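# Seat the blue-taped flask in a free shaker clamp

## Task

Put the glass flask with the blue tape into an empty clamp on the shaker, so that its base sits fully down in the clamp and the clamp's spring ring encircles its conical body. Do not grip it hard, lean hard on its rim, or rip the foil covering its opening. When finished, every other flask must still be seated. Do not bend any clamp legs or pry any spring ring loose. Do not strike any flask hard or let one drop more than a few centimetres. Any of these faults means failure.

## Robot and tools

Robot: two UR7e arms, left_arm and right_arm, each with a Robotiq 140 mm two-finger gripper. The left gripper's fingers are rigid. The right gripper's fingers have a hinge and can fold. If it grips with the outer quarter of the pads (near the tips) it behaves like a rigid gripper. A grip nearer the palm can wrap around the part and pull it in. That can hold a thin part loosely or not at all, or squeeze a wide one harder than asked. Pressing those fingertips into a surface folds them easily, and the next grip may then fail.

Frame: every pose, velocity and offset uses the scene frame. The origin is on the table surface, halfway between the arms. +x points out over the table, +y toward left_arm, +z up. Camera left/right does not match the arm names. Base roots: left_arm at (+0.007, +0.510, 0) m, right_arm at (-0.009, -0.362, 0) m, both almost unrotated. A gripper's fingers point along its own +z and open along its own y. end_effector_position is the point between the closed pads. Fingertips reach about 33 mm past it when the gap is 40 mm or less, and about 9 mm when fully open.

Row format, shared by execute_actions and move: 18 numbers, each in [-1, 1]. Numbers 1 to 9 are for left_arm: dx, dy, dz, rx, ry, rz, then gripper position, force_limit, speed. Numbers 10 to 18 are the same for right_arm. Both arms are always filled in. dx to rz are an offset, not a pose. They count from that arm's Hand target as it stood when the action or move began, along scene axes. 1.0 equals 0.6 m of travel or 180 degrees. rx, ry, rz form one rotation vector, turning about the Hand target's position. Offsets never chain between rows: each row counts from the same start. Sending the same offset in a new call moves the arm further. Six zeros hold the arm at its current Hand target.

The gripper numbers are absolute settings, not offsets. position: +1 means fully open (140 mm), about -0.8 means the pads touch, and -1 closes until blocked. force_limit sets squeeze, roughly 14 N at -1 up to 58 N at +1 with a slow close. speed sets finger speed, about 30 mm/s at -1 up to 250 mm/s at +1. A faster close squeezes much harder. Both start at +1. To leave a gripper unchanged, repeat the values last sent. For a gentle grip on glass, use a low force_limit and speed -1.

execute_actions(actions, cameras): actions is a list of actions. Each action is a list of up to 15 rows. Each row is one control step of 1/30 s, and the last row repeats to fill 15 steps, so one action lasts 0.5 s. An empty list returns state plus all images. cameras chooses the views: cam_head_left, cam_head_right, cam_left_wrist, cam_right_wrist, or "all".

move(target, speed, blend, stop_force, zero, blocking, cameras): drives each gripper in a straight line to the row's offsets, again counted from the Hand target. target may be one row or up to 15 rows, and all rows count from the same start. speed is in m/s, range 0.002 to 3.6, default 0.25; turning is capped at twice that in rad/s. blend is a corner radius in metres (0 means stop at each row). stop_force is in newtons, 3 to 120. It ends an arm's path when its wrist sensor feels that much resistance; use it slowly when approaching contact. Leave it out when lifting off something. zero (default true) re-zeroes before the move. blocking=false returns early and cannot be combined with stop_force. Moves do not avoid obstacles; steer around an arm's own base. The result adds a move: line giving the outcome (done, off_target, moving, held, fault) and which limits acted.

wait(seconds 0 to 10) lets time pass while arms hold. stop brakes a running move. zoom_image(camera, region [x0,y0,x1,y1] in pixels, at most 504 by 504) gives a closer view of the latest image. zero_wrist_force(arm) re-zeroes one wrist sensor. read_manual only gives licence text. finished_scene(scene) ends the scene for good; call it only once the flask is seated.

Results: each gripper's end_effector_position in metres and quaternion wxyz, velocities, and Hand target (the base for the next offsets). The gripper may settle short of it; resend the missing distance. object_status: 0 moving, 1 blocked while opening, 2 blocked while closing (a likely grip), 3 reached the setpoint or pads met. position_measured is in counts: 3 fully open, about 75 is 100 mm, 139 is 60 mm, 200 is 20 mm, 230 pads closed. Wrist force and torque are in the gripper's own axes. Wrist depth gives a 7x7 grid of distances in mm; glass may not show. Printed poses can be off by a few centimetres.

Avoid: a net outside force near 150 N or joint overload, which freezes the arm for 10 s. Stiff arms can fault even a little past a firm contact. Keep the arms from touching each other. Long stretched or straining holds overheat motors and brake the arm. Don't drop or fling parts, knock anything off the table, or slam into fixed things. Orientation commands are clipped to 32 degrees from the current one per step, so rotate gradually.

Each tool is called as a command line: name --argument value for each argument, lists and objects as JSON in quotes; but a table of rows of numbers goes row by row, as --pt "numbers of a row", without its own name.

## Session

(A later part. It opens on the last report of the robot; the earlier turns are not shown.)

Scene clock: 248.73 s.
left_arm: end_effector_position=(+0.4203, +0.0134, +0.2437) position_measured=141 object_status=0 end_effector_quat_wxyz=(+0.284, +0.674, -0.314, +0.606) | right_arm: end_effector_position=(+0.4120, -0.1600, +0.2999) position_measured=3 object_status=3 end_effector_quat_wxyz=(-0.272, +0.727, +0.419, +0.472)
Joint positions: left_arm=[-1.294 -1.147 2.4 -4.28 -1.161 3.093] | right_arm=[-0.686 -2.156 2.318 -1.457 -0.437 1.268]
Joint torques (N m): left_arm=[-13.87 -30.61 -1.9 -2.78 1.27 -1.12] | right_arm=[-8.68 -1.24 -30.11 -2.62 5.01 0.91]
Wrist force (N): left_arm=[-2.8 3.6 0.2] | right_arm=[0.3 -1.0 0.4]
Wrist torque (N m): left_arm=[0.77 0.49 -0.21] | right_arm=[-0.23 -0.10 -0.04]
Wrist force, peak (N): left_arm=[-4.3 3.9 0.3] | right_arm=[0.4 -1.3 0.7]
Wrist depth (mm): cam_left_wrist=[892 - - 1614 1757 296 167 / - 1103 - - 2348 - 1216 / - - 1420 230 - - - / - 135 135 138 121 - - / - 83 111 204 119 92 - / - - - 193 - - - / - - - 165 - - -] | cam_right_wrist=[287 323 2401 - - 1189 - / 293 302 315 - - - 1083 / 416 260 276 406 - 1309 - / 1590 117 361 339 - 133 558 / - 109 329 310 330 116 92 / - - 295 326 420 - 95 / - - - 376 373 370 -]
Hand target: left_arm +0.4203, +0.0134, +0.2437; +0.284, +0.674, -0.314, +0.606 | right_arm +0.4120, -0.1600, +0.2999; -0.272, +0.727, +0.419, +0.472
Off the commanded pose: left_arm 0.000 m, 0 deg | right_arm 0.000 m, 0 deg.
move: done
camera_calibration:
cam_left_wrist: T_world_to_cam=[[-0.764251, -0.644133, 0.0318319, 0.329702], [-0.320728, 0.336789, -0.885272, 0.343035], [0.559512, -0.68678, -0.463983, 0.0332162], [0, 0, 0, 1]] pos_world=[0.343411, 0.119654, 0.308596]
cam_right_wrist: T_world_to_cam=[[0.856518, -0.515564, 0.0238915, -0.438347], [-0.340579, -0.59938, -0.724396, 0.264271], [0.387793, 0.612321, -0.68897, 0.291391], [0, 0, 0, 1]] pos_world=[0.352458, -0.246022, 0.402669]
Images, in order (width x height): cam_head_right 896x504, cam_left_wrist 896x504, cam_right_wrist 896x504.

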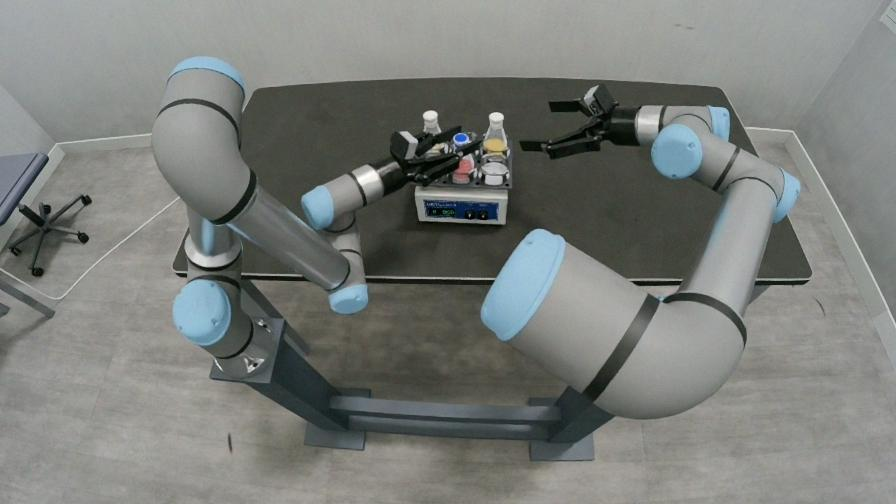

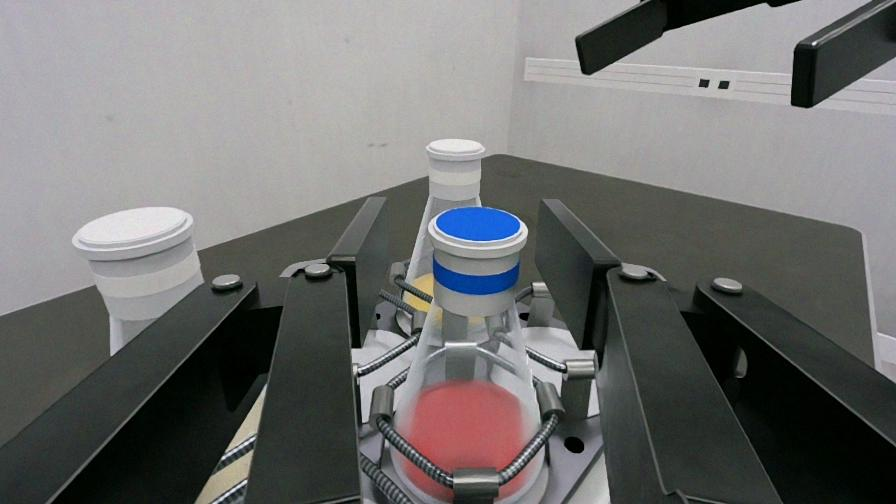

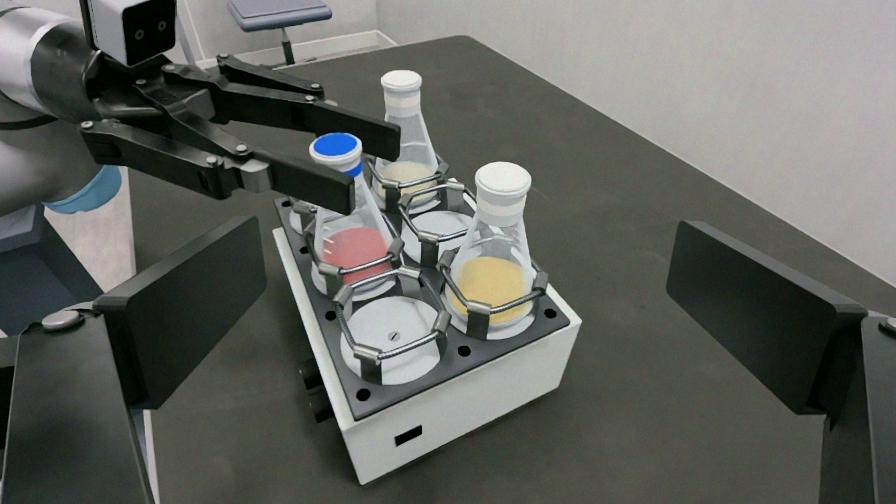

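move --pt "-0.139 0.166 0.02 0 0 0 -0.1 -1 -1 0 0 0 0 0 0 1 1 1" --pt "-0.18 0.215 0.14 0 0 0 -0.1 -1 -1 0 0 0 0 0 0 1 1 1" --speed 0.12 --cameras '["cam_left_wrist","cam_right_wrist","cam_head_right"]'

zoom_image --camera "cam_right_wrist" --region '[260, 60, 560, 340]'

zoom_image --camera "cam_head_right" --region '[390, 95, 550, 255]'

Scene clock: 252.70 s.
left_arm: end_effector_position=(+0.3122, +0.1423, +0.3277) position_measured=141 object_status=3 end_effector_quat_wxyz=(+0.284, +0.674, -0.314, +0.606) | right_arm: end_effector_position=(+0.4120, -0.1600, +0.2999) position_measured=3 object_status=3 end_effector_quat_wxyz=(-0.272, +0.727, +0.419, +0.472)
Joint positions: left_arm=[-1.809 -2.03 2.83 -3.768 -0.651 3] | right_arm=[-0.686 -2.156 2.318 -1.457 -0.437 1.268]
Joint torques (N m): left_arm=[12.66 -1.85 -8.96 -0.86 -0.14 0.26] | right_arm=[-8.46 -1.22 -27.89 -2.71 4.96 1.12]
Wrist force (N): left_arm=[-3.4 3.7 0.1] | right_arm=[0.3 -0.9 0.4]
Wrist torque (N m): left_arm=[0.77 0.57 -0.23] | right_arm=[-0.20 -0.11 -0.04]
Wrist force, peak (N): left_arm=[-4.6 3.4 1.7] | right_arm=[0.7 -1.3 0.5]
Wrist depth (mm): cam_left_wrist=[1009 - - 1811 - 406 410 / 980 - 1614 1744 472 374 1420 / - 1248 1530 - - 1839 - / 976 1235 - 454 139 - - / 1093 82 108 378 119 92 362 / - - - - - - - / - - - 358 - - -] | cam_right_wrist=[257 - 2751 - - 1237 - / 547 2551 878 813 894 - - / 2007 - 359 405 - - - / 1762 117 349 333 - 132 - / - 109 320 316 330 116 92 / - - 322 326 418 - 94 / - - 372 382 - - -]
Hand target: left_arm +0.3123, +0.1424, +0.3277; +0.284, +0.674, -0.314, +0.606 | right_arm +0.4120, -0.1600, +0.2999; -0.272, +0.727, +0.419, +0.472
Off the commanded pose: left_arm 0.000 m, 0 deg | right_arm 0.000 m, 0 deg.
move: done
camera_calibration:
cam_left_wrist: T_world_to_cam=[[-0.764412, -0.643935, 0.0319588, 0.327522], [-0.320672, 0.33673, -0.885315, 0.339331], [0.559324, -0.686994, -0.463892, 0.221274], [0, 0, 0, 1]] pos_world=[0.235412, 0.248654, 0.392595]
cam_right_wrist: T_world_to_cam=[[0.856518, -0.515564, 0.0238915, -0.438347], [-0.340579, -0.59938, -0.724396, 0.264271], [0.387793, 0.612321, -0.68897, 0.291391], [0, 0, 0, 1]] pos_world=[0.352458, -0.246022, 0.402669]
Images, in order (width x height): cam_head_right 896x504, cam_left_wrist 896x504, cam_right_wrist 896x504.

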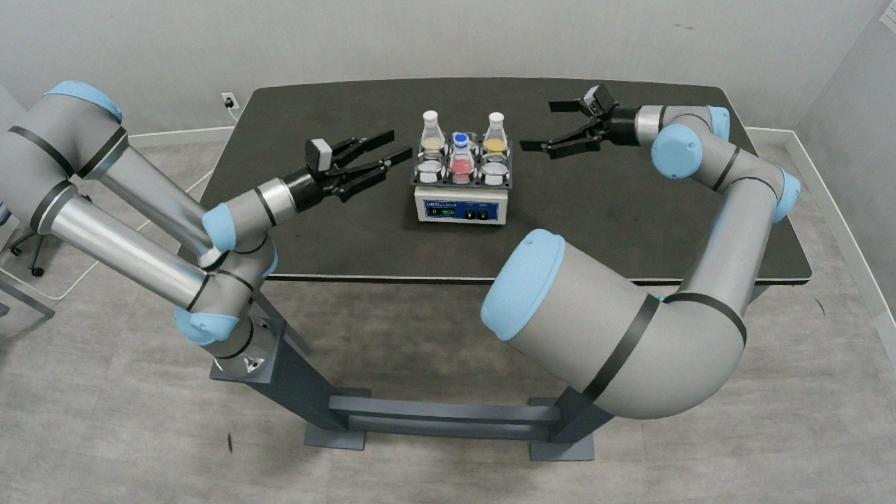

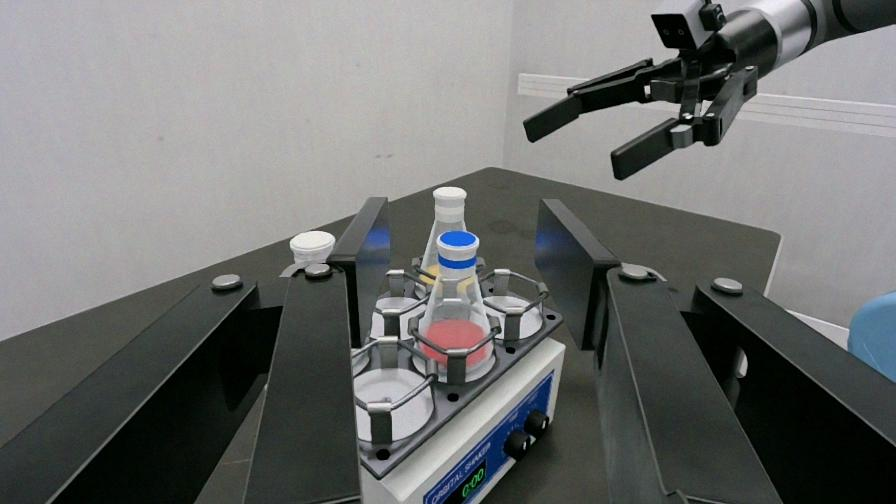

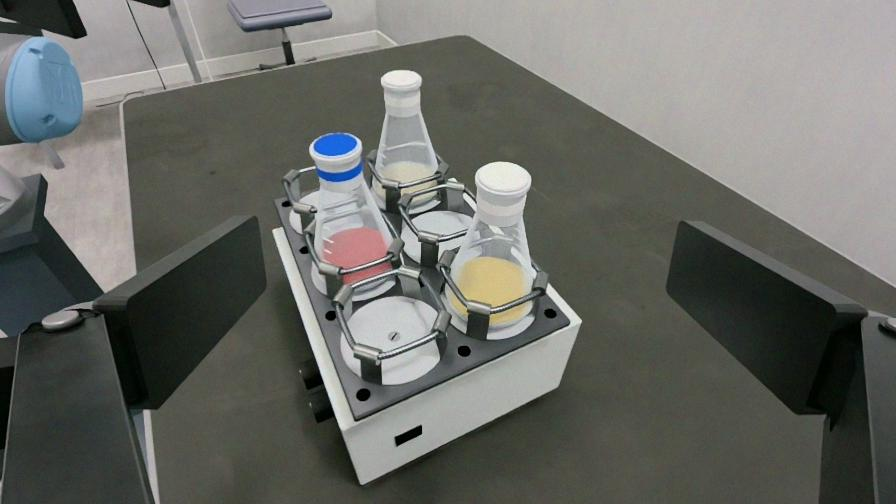

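Scaled by 1.680 from the camera's 896x504 image, which has a finer 1280x720 frame.

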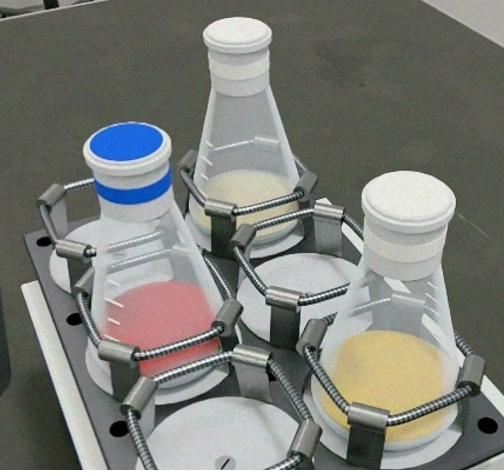

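Scaled by 3.150 from the camera's 896x504 image, which has a finer 1280x720 frame.

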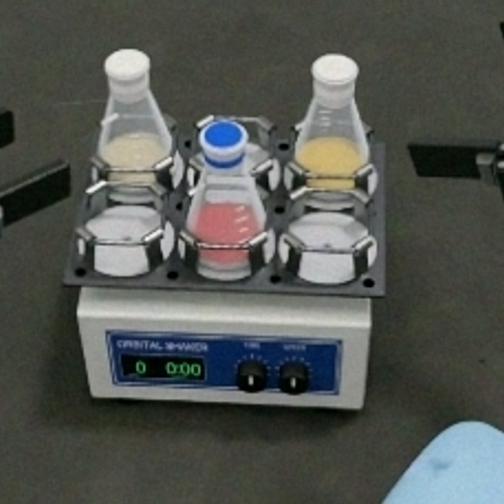

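zoom_image --camera "cam_right_wrist" --region '[290, 200, 420, 320]'

zoom_image --camera "cam_right_wrist" --region '[425, 230, 555, 350]'

zoom_image --camera "cam_left_wrist" --region '[350, 220, 560, 420]'

Scaled by 3.877 from the camera's 896x504 image, which has a finer 1280x720 frame.

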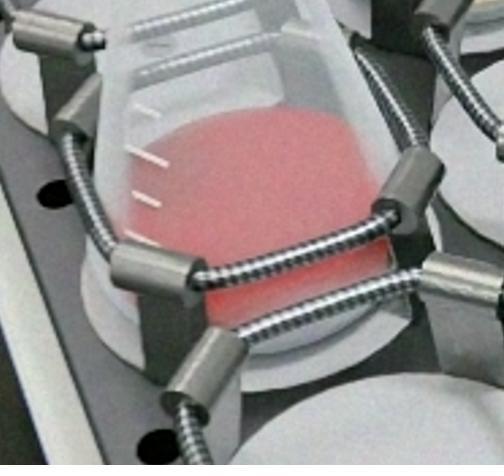

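Scaled by 3.877 from the camera's 896x504 image, which has a finer 1280x720 frame.

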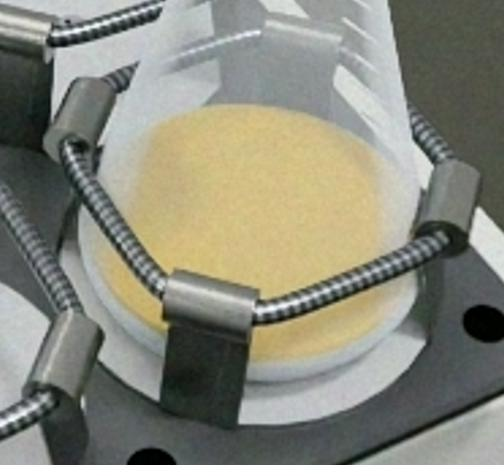

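Scaled by 2.400 from the camera's 896x504 image, which has a finer 1280x720 frame.

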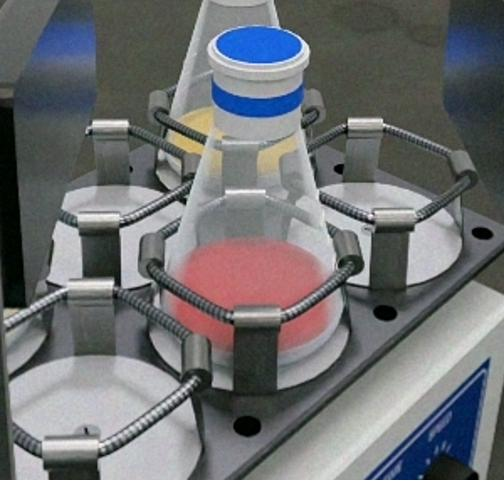

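Fully seated and upright.

finished_scene --scene 1

The scene is finished: the task was done.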